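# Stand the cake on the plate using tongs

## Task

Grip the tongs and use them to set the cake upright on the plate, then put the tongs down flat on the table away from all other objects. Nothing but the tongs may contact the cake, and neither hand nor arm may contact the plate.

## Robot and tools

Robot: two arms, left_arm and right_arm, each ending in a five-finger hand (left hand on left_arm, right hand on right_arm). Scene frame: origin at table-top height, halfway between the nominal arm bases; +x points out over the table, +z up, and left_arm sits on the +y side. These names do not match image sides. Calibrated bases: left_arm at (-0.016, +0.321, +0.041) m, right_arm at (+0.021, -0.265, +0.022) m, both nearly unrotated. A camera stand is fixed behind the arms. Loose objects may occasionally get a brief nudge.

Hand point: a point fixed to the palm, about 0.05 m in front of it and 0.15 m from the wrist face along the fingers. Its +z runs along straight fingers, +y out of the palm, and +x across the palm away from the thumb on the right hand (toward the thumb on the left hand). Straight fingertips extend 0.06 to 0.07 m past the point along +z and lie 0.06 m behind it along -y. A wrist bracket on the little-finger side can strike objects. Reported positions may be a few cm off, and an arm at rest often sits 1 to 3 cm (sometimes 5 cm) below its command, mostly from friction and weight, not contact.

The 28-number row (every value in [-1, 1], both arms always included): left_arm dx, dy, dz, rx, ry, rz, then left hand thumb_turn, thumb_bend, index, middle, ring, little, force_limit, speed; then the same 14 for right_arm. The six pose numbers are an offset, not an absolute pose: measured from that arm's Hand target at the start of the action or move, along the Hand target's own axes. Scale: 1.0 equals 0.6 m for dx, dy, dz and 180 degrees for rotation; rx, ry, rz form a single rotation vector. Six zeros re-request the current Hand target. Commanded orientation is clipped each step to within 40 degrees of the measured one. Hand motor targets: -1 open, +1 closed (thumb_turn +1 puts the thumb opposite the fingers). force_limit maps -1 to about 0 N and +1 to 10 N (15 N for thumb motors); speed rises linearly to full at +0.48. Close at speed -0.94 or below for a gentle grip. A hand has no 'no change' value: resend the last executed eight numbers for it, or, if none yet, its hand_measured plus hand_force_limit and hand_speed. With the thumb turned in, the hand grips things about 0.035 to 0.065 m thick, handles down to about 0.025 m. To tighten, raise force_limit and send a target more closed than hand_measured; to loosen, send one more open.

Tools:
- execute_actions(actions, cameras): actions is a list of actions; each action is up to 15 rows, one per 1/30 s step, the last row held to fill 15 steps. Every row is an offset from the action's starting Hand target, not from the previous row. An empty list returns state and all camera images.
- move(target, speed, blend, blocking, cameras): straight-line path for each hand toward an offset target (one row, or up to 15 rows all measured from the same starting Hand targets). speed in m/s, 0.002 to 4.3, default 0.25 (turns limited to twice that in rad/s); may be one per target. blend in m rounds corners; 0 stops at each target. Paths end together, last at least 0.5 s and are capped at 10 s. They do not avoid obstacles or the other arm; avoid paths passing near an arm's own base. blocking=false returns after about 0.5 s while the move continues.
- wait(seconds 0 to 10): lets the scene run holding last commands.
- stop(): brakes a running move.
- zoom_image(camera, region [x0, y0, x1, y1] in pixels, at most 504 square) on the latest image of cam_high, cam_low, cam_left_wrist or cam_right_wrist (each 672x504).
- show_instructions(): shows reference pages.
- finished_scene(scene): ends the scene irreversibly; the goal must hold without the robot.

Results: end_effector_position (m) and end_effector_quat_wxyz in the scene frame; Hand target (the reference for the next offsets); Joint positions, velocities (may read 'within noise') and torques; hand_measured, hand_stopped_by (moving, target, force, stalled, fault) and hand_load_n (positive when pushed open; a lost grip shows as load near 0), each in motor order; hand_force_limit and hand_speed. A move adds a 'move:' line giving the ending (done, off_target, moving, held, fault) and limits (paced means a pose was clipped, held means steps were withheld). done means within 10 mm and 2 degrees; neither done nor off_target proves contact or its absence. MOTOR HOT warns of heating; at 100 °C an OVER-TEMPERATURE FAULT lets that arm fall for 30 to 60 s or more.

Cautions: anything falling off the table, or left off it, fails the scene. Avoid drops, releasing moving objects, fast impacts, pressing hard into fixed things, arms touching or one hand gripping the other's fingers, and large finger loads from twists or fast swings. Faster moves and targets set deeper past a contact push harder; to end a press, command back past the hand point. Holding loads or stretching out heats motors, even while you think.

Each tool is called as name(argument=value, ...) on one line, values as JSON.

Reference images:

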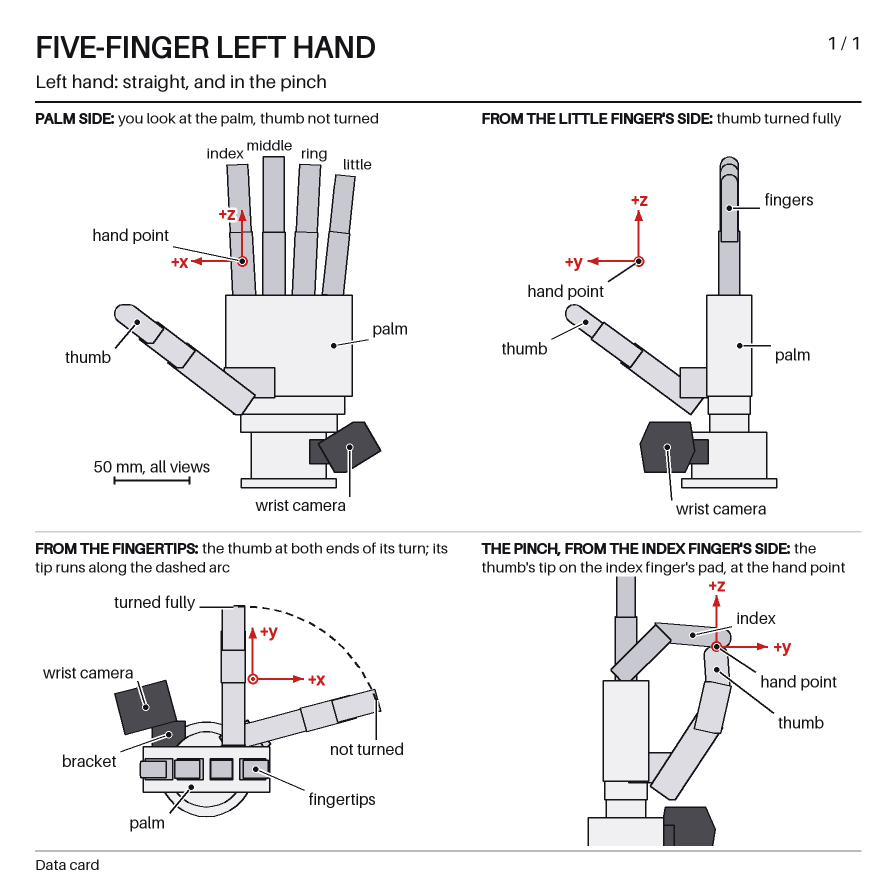

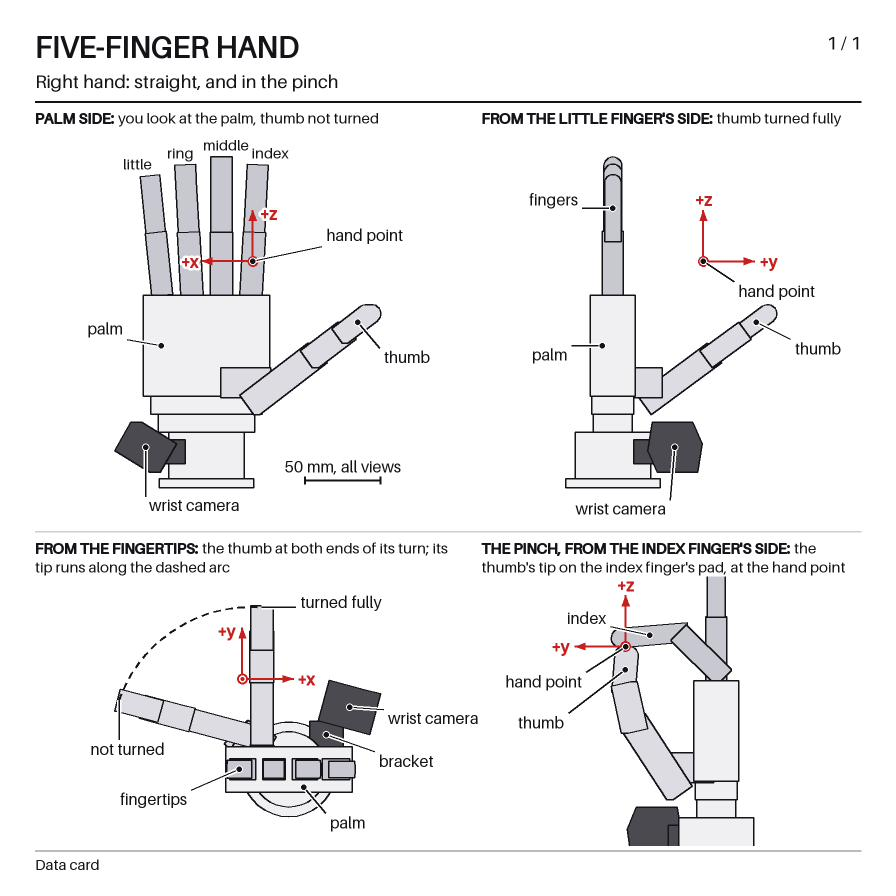

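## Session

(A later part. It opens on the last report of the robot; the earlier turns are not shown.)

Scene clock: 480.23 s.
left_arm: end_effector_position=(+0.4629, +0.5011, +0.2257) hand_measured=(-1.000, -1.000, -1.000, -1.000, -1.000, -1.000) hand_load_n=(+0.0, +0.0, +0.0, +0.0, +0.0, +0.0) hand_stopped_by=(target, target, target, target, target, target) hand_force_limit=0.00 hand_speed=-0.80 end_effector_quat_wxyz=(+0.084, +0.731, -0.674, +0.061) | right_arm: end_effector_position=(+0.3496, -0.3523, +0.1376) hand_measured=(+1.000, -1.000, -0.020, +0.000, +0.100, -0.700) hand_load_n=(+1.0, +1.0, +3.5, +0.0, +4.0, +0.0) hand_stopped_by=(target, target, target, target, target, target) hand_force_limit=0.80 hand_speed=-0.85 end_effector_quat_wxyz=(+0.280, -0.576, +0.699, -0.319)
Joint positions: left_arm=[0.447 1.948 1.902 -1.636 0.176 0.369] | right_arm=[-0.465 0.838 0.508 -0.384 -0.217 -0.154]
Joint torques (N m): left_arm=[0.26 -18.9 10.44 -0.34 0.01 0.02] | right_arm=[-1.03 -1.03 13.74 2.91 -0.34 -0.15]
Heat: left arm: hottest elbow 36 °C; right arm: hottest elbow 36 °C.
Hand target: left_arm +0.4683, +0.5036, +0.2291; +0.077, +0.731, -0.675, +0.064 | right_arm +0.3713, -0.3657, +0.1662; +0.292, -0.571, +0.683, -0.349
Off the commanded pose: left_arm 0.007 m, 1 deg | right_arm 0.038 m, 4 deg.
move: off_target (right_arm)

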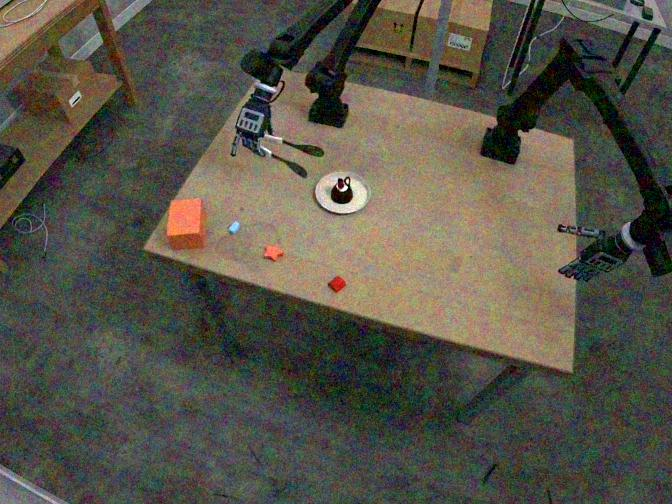

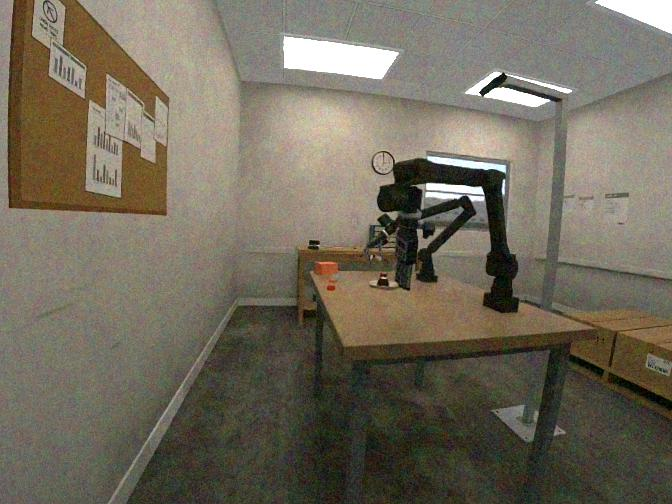

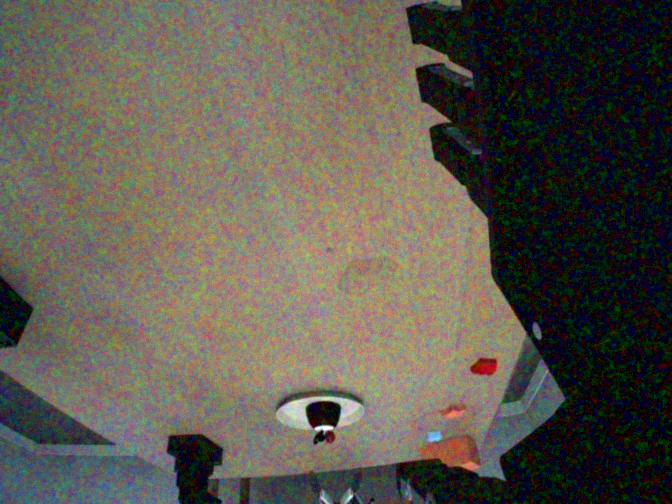

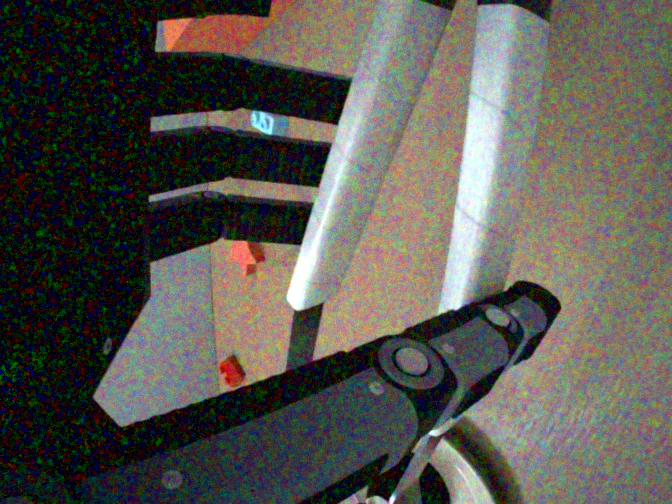

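move(target=[0,0,0,0,0,0,-1,-1,-1,-1,-1,-1,0,-0.8,0.1372,0.1207,0.0633,0,0,0,1,-1,-0.02,0.0,0.1,-0.7,0.8,-0.85], speed=0.12, cameras=["all"])

zoom_image(camera="cam_high", region=[200, 100, 330, 230])

zoom_image(camera="cam_left_wrist", region=[260, 400, 400, 504])

zoom_image(camera="cam_low", region=[345, 240, 395, 290])

Scene clock: 486.97 s.
left_arm: end_effector_position=(+0.4629, +0.5011, +0.2257) hand_measured=(-1.000, -1.000, -1.000, -1.000, -1.000, -1.000) hand_load_n=(+0.0, +0.0, -0.5, +0.0, +0.0, +0.0) hand_stopped_by=(target, target, target, target, target, target) hand_force_limit=0.00 hand_speed=-0.80 end_effector_quat_wxyz=(+0.084, +0.731, -0.674, +0.061) | right_arm: end_effector_position=(+0.3426, -0.4381, +0.0839) hand_measured=(+1.000, -1.000, -0.020, +0.000, +0.100, -0.700) hand_load_n=(+1.0, +1.0, +4.0, +0.0, +3.5, +0.0) hand_stopped_by=(target, target, target, target, target, target) hand_force_limit=0.80 hand_speed=-0.85 end_effector_quat_wxyz=(+0.292, -0.571, +0.688, -0.340)
Joint positions: left_arm=[0.447 1.948 1.902 -1.636 0.176 0.369] | right_arm=[-0.771 1.083 0.463 -0.11 -0.455 -0.357]
Joint torques (N m): left_arm=[0.67 -18.84 10.37 -0.38 0.01 0.01] | right_arm=[-1.03 -3.19 8.51 2.78 -0.51 -0.15]
Heat: left arm: hottest elbow 36 °C; right arm: hottest elbow 38 °C.
Hand target: left_arm +0.4683, +0.5036, +0.2291; +0.077, +0.731, -0.675, +0.064 | right_arm +0.3451, -0.4445, +0.0851; +0.292, -0.571, +0.683, -0.349
Off the commanded pose: left_arm 0.007 m, 1 deg | right_arm 0.007 m, 1 deg.
move: done

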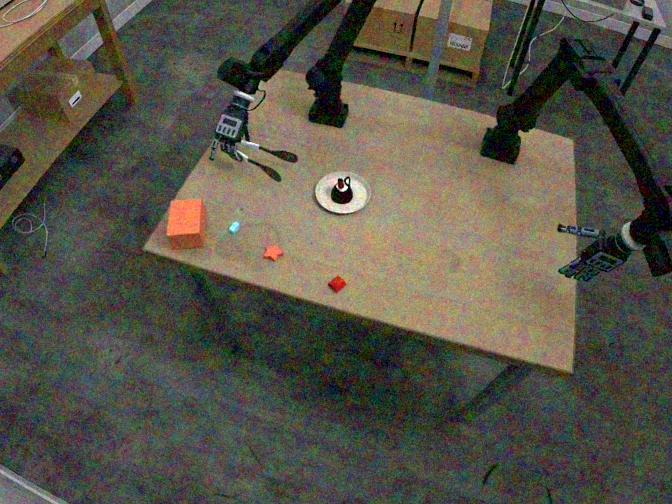

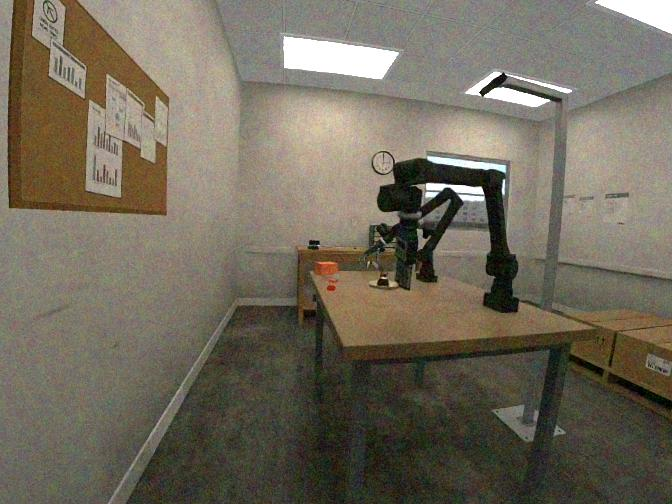

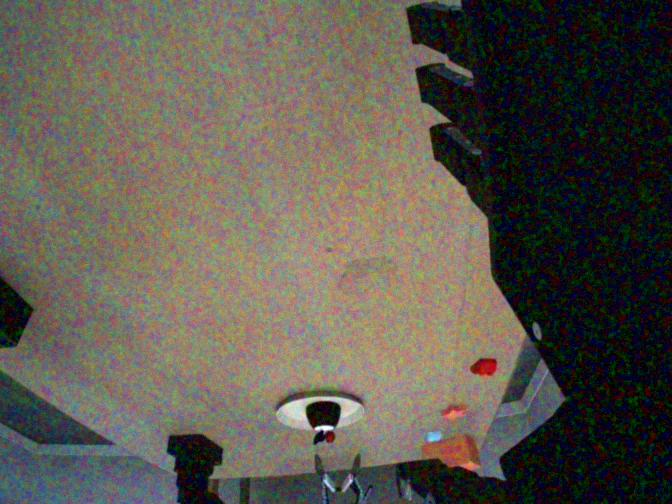

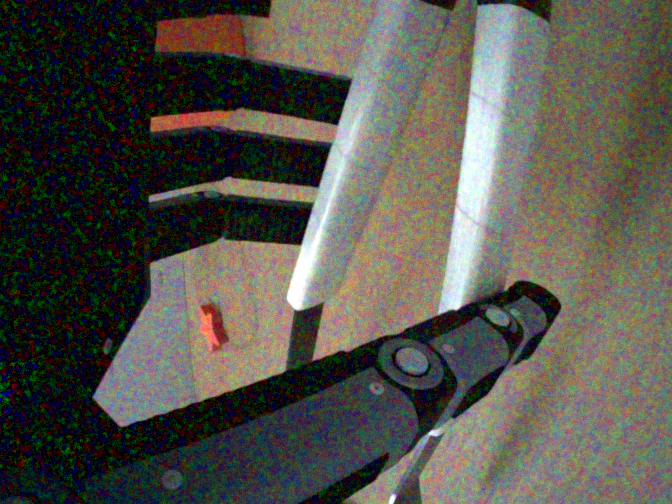

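Scaled by 3.877 from the camera's 672x504 image, which has a finer 960x720 frame.

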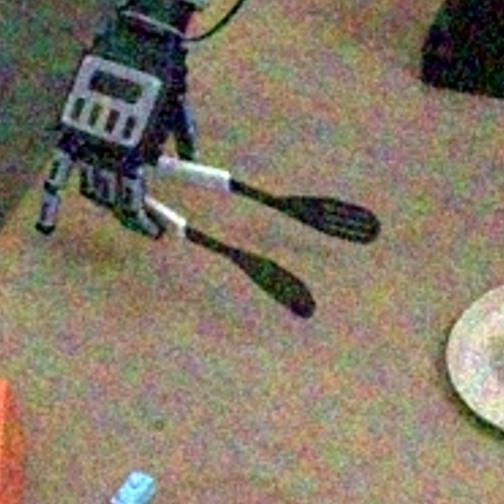

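Scaled by 3.600 from the camera's 672x504 image, which has a finer 960x720 frame.

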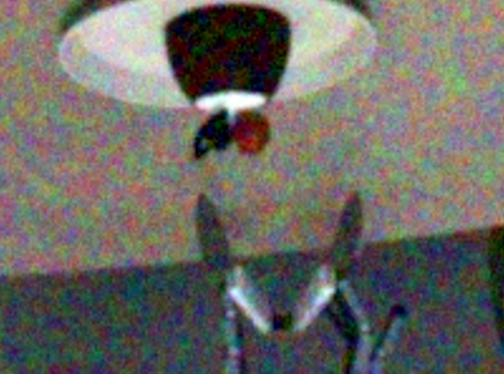

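Scaled by 10.080 from the camera's 672x504 image, which has a finer 960x720 frame.

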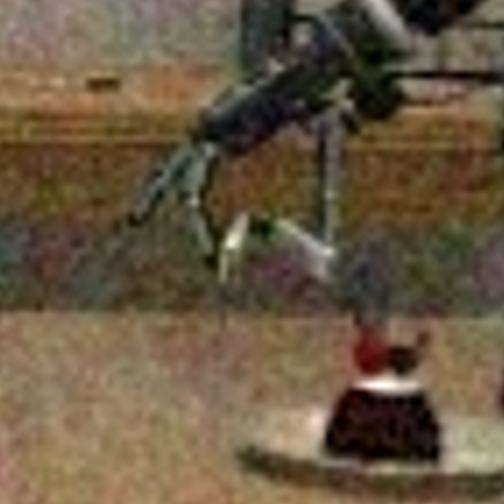

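move(target=[0,0,0,0,0,0,-1,-1,-1,-1,-1,-1,0,-0.8,0,0.054,0.039,0,0,0,1,-1,-0.02,0.0,0.1,-0.7,0.8,-0.85], speed=0.06, cameras=["all"])

zoom_image(camera="cam_high", region=[200, 100, 330, 230])

zoom_image(camera="cam_left_wrist", region=[290, 420, 390, 504])

zoom_image(camera="cam_low", region=[355, 250, 395, 290])

Scene clock: 492.07 s.
left_arm: end_effector_position=(+0.4629, +0.5011, +0.2257) hand_measured=(-1.000, -1.000, -1.000, -1.000, -1.000, -1.000) hand_load_n=(+0.0, +0.0, +0.0, +0.0, +0.0, +0.0) hand_stopped_by=(target, target, target, target, target, target) hand_force_limit=0.00 hand_speed=-0.80 end_effector_quat_wxyz=(+0.084, +0.731, -0.674, +0.061) | right_arm: end_effector_position=(+0.3434, -0.4388, +0.0451) hand_measured=(+1.000, -1.000, -0.020, +0.000, +0.100, -0.700) hand_load_n=(+1.0, +1.0, +3.5, +0.0, +4.0, +0.0) hand_stopped_by=(target, target, target, target, target, target) hand_force_limit=0.80 hand_speed=-0.85 end_effector_quat_wxyz=(+0.292, -0.571, +0.687, -0.340)
Joint positions: left_arm=[0.447 1.948 1.902 -1.636 0.176 0.369] | right_arm=[-0.771 1.201 0.407 0.065 -0.456 -0.359]
Joint torques (N m): left_arm=[0.09 -19.08 10.47 -0.27 0.01 -0.01] | right_arm=[-0.97 -3.84 7.38 2.81 -0.46 -0.13]
Heat: left arm: hottest elbow 36 °C; right arm: hottest elbow 37 °C.
Hand target: left_arm +0.4683, +0.5036, +0.2291; +0.077, +0.731, -0.675, +0.064 | right_arm +0.3449, -0.4445, +0.0451; +0.292, -0.571, +0.684, -0.349
Off the commanded pose: left_arm 0.007 m, 1 deg | right_arm 0.006 m, 1 deg.
move: done

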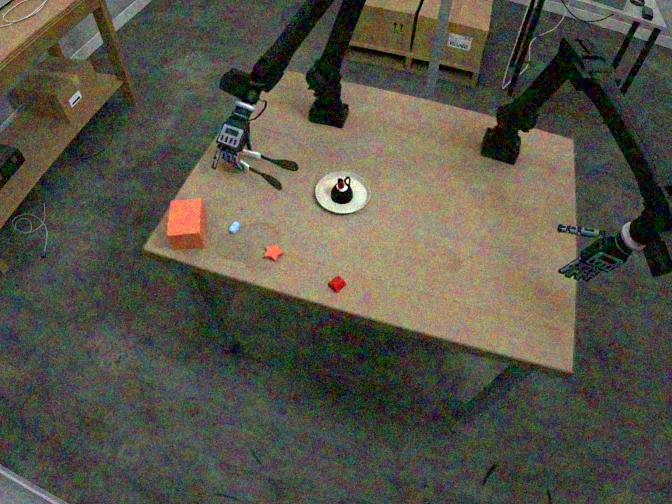

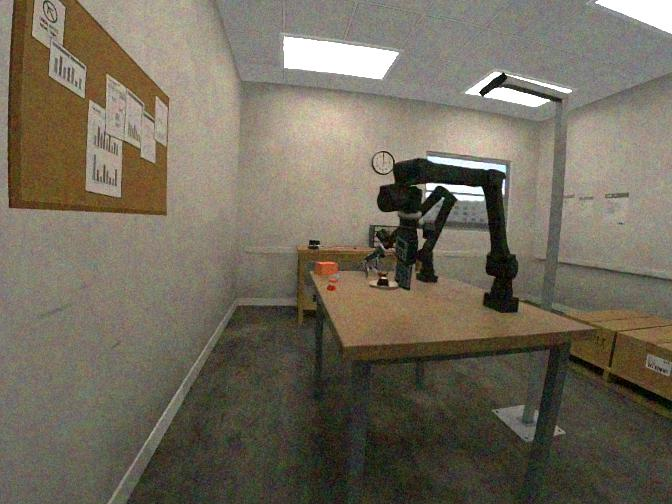

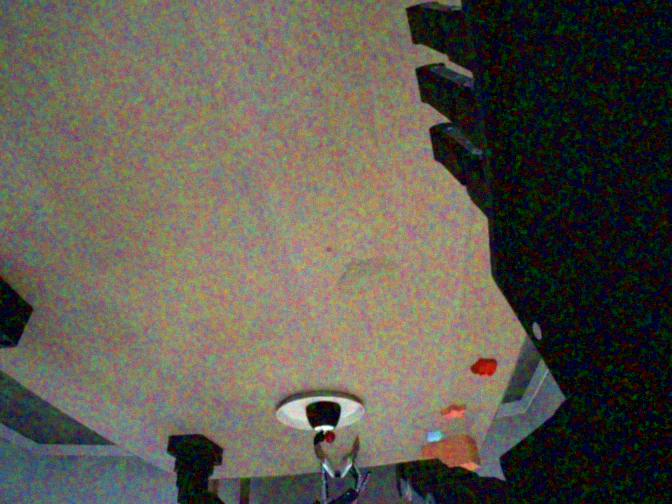

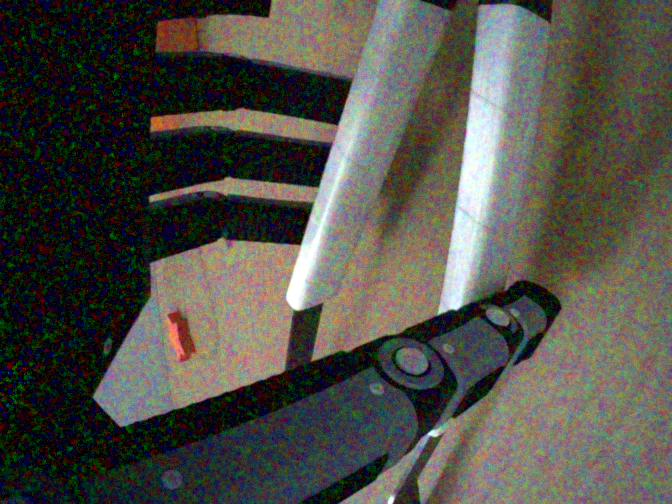

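Scaled by 3.877 from the camera's 672x504 image, which has a finer 960x720 frame.

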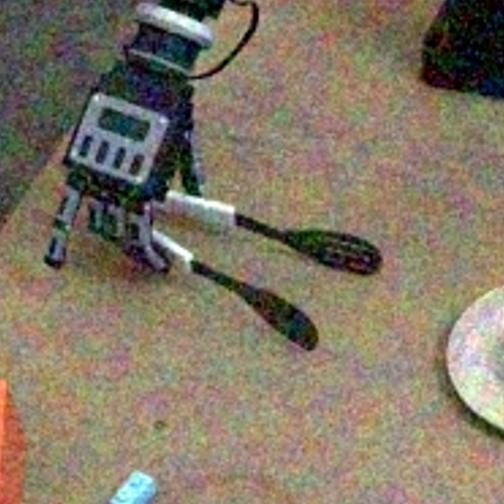

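Scaled by 5.040 from the camera's 672x504 image, which has a finer 960x720 frame.

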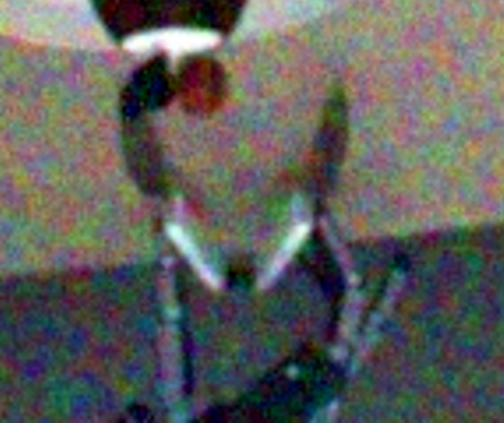

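Scaled by 12.600 from the camera's 672x504 image, which has a finer 960x720 frame.

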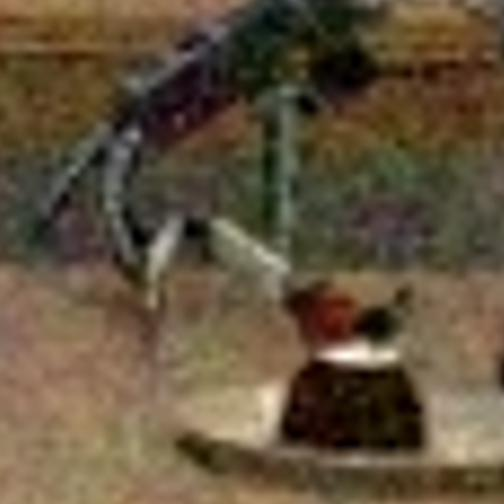

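move(target=[0,0,0,0,0,0,-1,-1,-1,-1,-1,-1,0,-0.8,0,0.0122,0.0088,0,0,0,1,-1,-0.02,0.0,0.1,-0.7,0.8,-0.85], speed=0.03, cameras=["all"])

zoom_image(camera="cam_high", region=[210, 110, 310, 210])

zoom_image(camera="cam_left_wrist", region=[290, 420, 390, 504])

zoom_image(camera="cam_low", region=[355, 250, 395, 290])

Scene clock: 499.87 s.
left_arm: end_effector_position=(+0.4629, +0.5011, +0.2257) hand_measured=(-1.000, -1.000, -1.000, -1.000, -1.000, -1.000) hand_load_n=(+0.0, +0.0, +0.0, +0.0, +0.0, +0.0) hand_stopped_by=(target, target, target, target, target, target) hand_force_limit=0.00 hand_speed=-0.80 end_effector_quat_wxyz=(+0.084, +0.731, -0.674, +0.061) | right_arm: end_effector_position=(+0.3449, -0.4400, +0.0382) hand_measured=(+1.000, -1.000, -0.020, +0.000, +0.100, -0.700) hand_load_n=(+0.5, +1.0, +4.0, +0.0, +4.0, +0.0) hand_stopped_by=(target, target, target, target, target, target) hand_force_limit=0.80 hand_speed=-0.85 end_effector_quat_wxyz=(+0.293, -0.571, +0.686, -0.343)
Joint positions: left_arm=[0.447 1.948 1.902 -1.636 0.176 0.369] | right_arm=[-0.771 1.23 0.399 0.108 -0.458 -0.359]
Joint torques (N m): left_arm=[0.67 -19.19 10.45 -0.29 0.03 -0.01] | right_arm=[-1.03 -3.84 6.93 2.76 -0.41 -0.13]
Heat: left arm: hottest elbow 36 °C; right arm: hottest elbow 37 °C.
Hand target: left_arm +0.4683, +0.5036, +0.2291; +0.077, +0.731, -0.675, +0.064 | right_arm +0.3450, -0.4446, +0.0363; +0.292, -0.571, +0.683, -0.349
Off the commanded pose: left_arm 0.007 m, 1 deg | right_arm 0.005 m, 1 deg.
move: done

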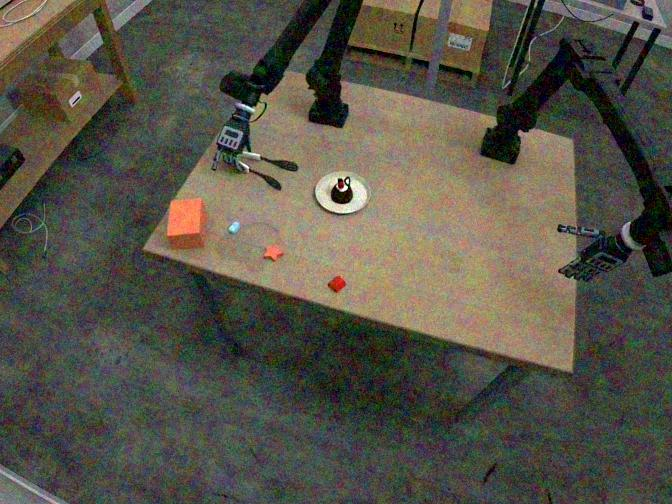

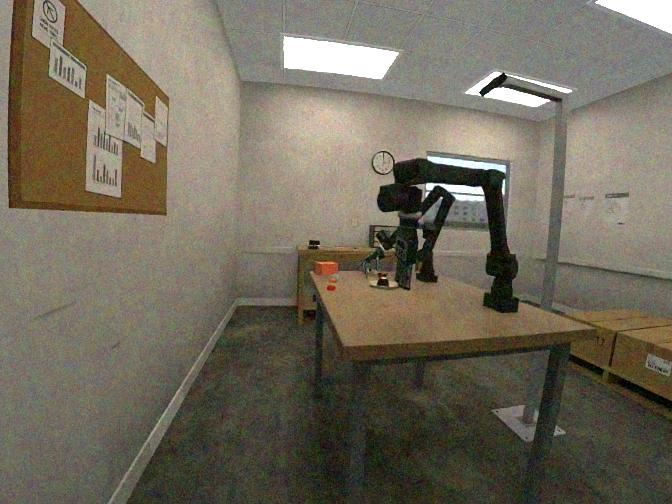

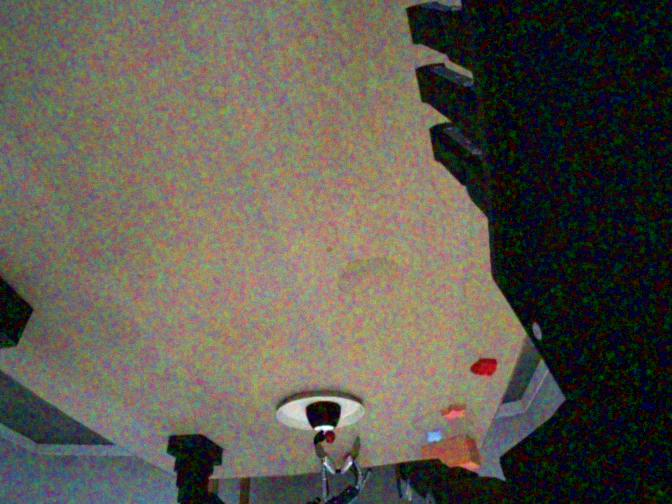

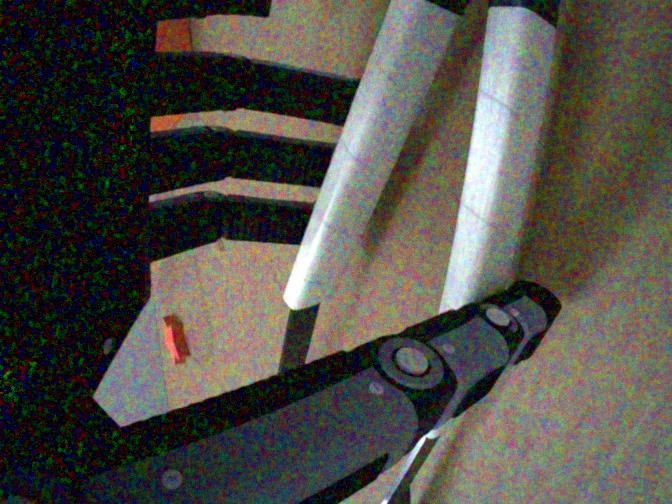

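Scaled by 5.040 from the camera's 672x504 image, which has a finer 960x720 frame.

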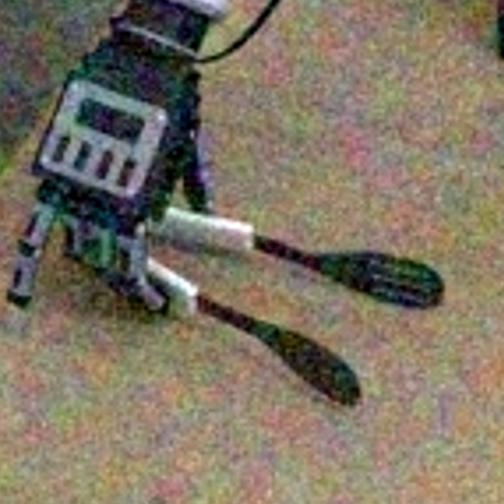

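Scaled by 5.040 from the camera's 672x504 image, which has a finer 960x720 frame.

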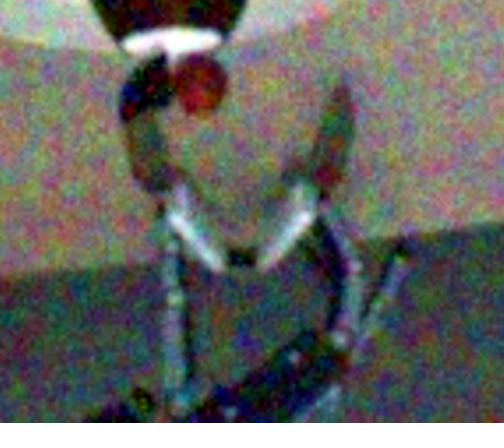

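Scaled by 12.600 from the camera's 672x504 image, which has a finer 960x720 frame.

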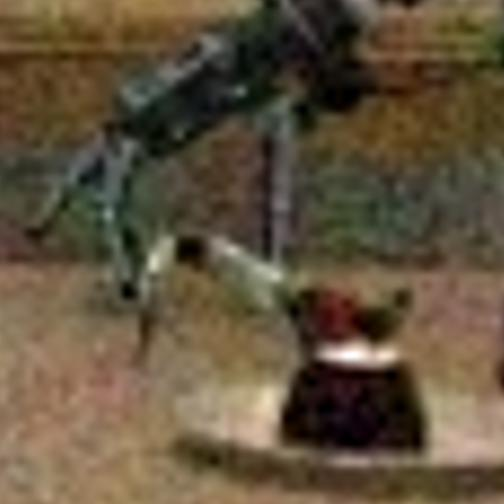

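move(target=[[0,0,0,0,0,0,-1,-1,-1,-1,-1,-1,0,-0.8,0,0.0054,0.0039,0,0,0,1,-1,-0.02,0.0,0.1,-0.7,0.8,-0.85],[0,0,0,0,0,0,-1,-1,-1,-1,-1,-1,0,-0.8,0,0.0054,0.0039,0,0,0,1,-1,-0.25,-0.25,-0.2,-0.7,0.8,-0.85]], speed=0.03, cameras=["all"])

zoom_image(camera="cam_high", region=[210, 110, 310, 210])

zoom_image(camera="cam_left_wrist", region=[290, 420, 390, 504])

zoom_image(camera="cam_low", region=[355, 250, 395, 290])

Scene clock: 506.03 s.
left_arm: end_effector_position=(+0.4629, +0.5011, +0.2257) hand_measured=(-1.000, -1.000, -1.000, -1.000, -1.000, -1.000) hand_load_n=(+0.0, +0.0, +0.0, +0.0, +0.0, +0.0) hand_stopped_by=(target, target, target, target, target, target) hand_force_limit=0.00 hand_speed=-0.80 end_effector_quat_wxyz=(+0.084, +0.731, -0.674, +0.061) | right_arm: end_effector_position=(+0.3456, -0.4405, +0.0345) hand_measured=(+1.000, -1.000, -0.250, -0.250, -0.200, -0.700) hand_load_n=(+0.0, +0.0, +0.0, +0.0, +0.0, +0.0) hand_stopped_by=(target, target, target, target, target, target) hand_force_limit=0.80 hand_speed=-0.85 end_effector_quat_wxyz=(+0.293, -0.571, +0.685, -0.344)
Joint positions: left_arm=[0.447 1.948 1.902 -1.636 0.176 0.369] | right_arm=[-0.771 1.245 0.395 0.13 -0.458 -0.359]
Joint torques (N m): left_arm=[0.38 -19.08 10.35 -0.35 0.02 -0.01] | right_arm=[-0.97 -4.01 6.78 2.66 -0.39 -0.13]
Heat: left arm: hottest elbow 36 °C; right arm: hottest elbow 36 °C.
Hand target: left_arm +0.4683, +0.5036, +0.2291; +0.077, +0.731, -0.675, +0.064 | right_arm +0.3449, -0.4446, +0.0322; +0.291, -0.571, +0.684, -0.349
Off the commanded pose: left_arm 0.007 m, 1 deg | right_arm 0.005 m, 1 deg.
move: done

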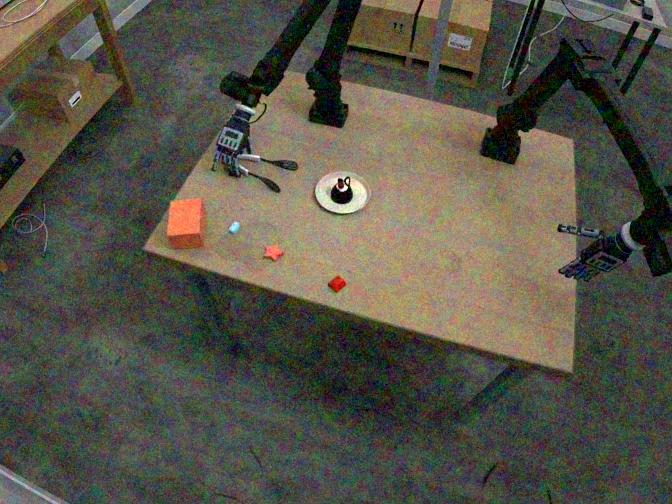

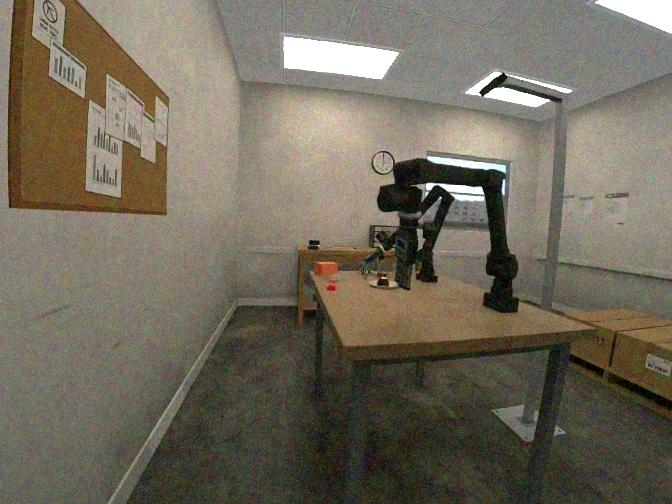

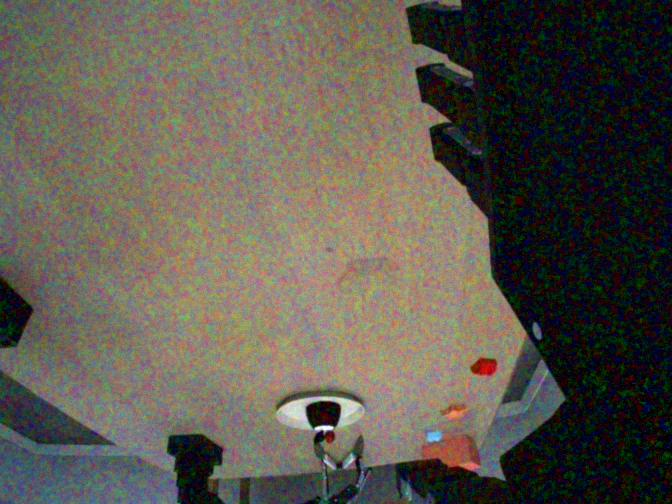

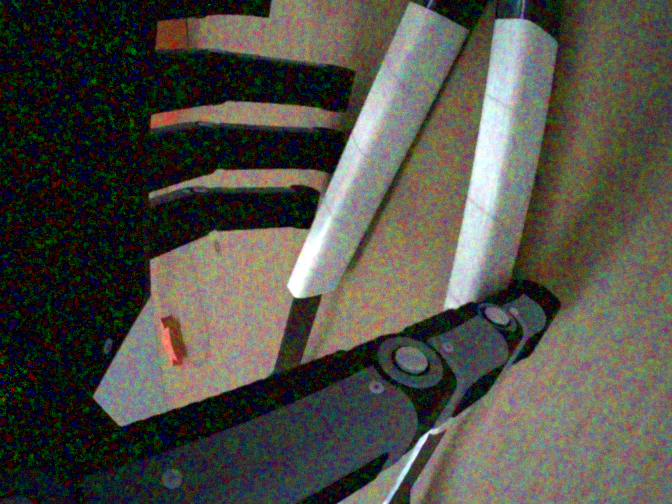

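Scaled by 5.040 from the camera's 672x504 image, which has a finer 960x720 frame.

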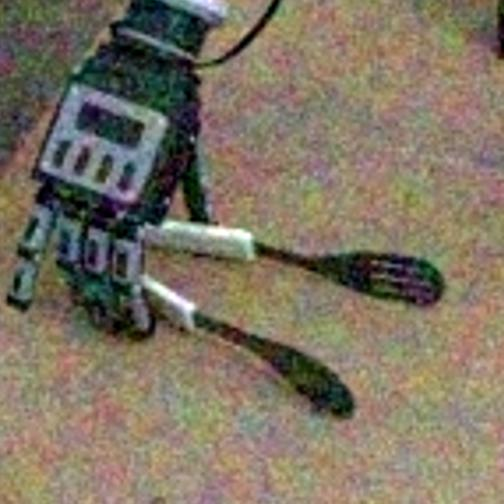

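Scaled by 5.040 from the camera's 672x504 image, which has a finer 960x720 frame.

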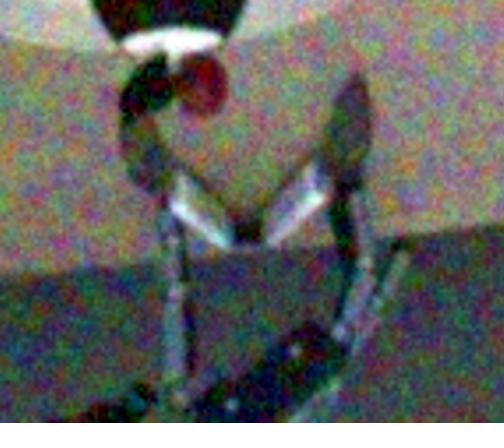

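Scaled by 12.600 from the camera's 672x504 image, which has a finer 960x720 frame.

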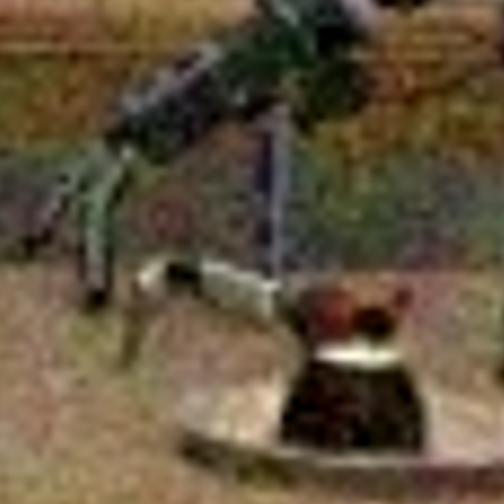

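move(target=[[0,0,0,0,0,0,-1,-1,-1,-1,-1,-1,0,-0.8,0,0,0,0,0,0,1,-1,-0.8,-0.8,-0.8,-0.8,0.8,-0.6],[0,0,0,0,0,0,-1,-1,-1,-1,-1,-1,0,-0.8,0,-0.162,-0.117,0,0,0,1,-1,-0.8,-0.8,-0.8,-0.8,0.8,-0.6]], speed=0.1, cameras=["all"])

zoom_image(camera="cam_high", region=[200, 110, 400, 240])

zoom_image(camera="cam_left_wrist", region=[260, 370, 400, 504])

Scene clock: 512.03 s.
left_arm: end_effector_position=(+0.4629, +0.5011, +0.2257) hand_measured=(-1.000, -1.000, -1.000, -1.000, -1.000, -1.000) hand_load_n=(+0.0, -0.5, +0.0, +0.0, +0.0, +0.0) hand_stopped_by=(target, target, target, target, target, target) hand_force_limit=0.00 hand_speed=-0.80 end_effector_quat_wxyz=(+0.084, +0.731, -0.674, +0.061) | right_arm: end_effector_position=(+0.3373, -0.4328, +0.1312) hand_measured=(+1.000, -1.000, -0.800, -0.800, -0.800, -0.800) hand_load_n=(+0.0, +0.0, +0.0, +0.0, +0.0, +0.0) hand_stopped_by=(target, target, target, target, target, target) hand_force_limit=0.80 hand_speed=-0.60 end_effector_quat_wxyz=(+0.292, -0.572, +0.691, -0.331)
Joint positions: left_arm=[0.447 1.948 1.902 -1.636 0.176 0.369] | right_arm=[-0.771 0.969 0.547 -0.326 -0.458 -0.359]
Joint torques (N m): left_arm=[0.5 -19.25 10.52 -0.32 0.03 0.01] | right_arm=[-0.97 -3.84 12.49 1.18 -0.37 -0.12]
Heat: left arm: hottest elbow 36 °C; right arm: hottest elbow 36 °C.
Hand target: left_arm +0.4683, +0.5036, +0.2291; +0.077, +0.731, -0.675, +0.064 | right_arm +0.3452, -0.4447, +0.1521; +0.292, -0.571, +0.684, -0.349
Off the commanded pose: left_arm 0.007 m, 1 deg | right_arm 0.025 m, 2 deg.
move: off_target (right_arm)

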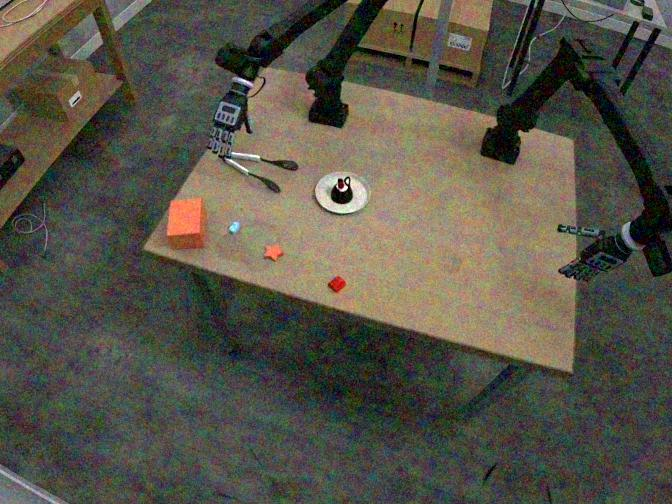

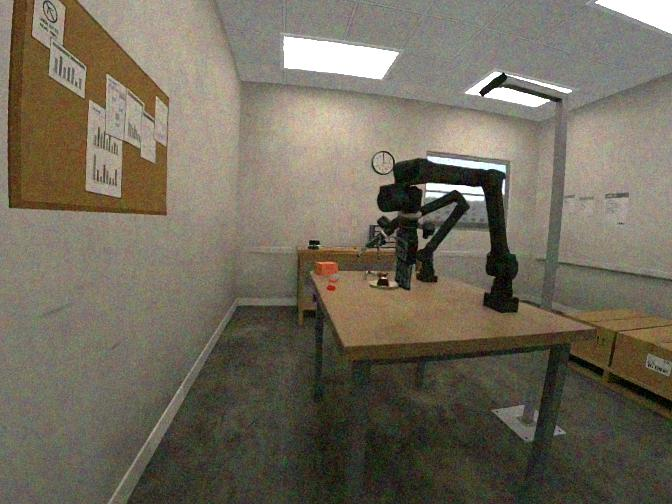

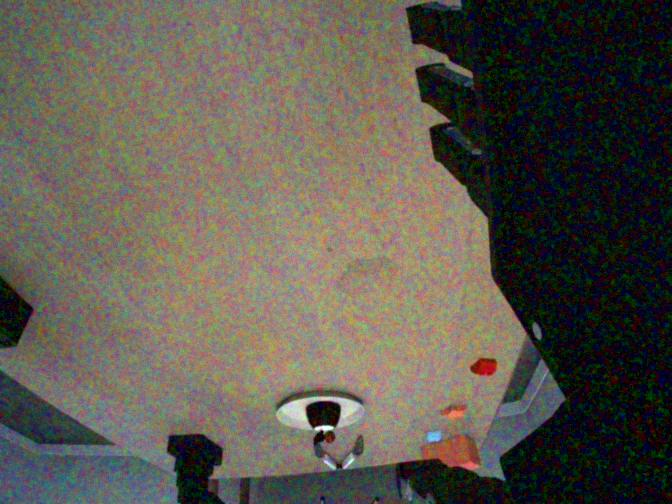

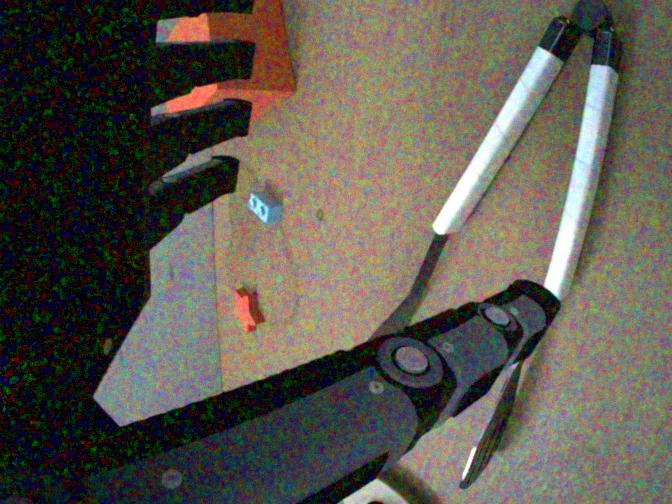

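Scaled by 2.520 from the camera's 672x504 image, which has a finer 960x720 frame.

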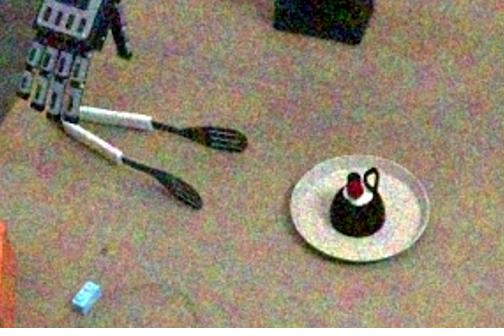

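Scaled by 3.600 from the camera's 672x504 image, which has a finer 960x720 frame.

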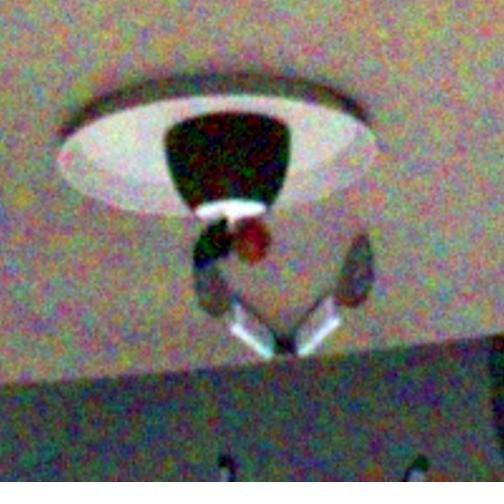

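finished_scene(scene=1)

The scene is finished: the task was done.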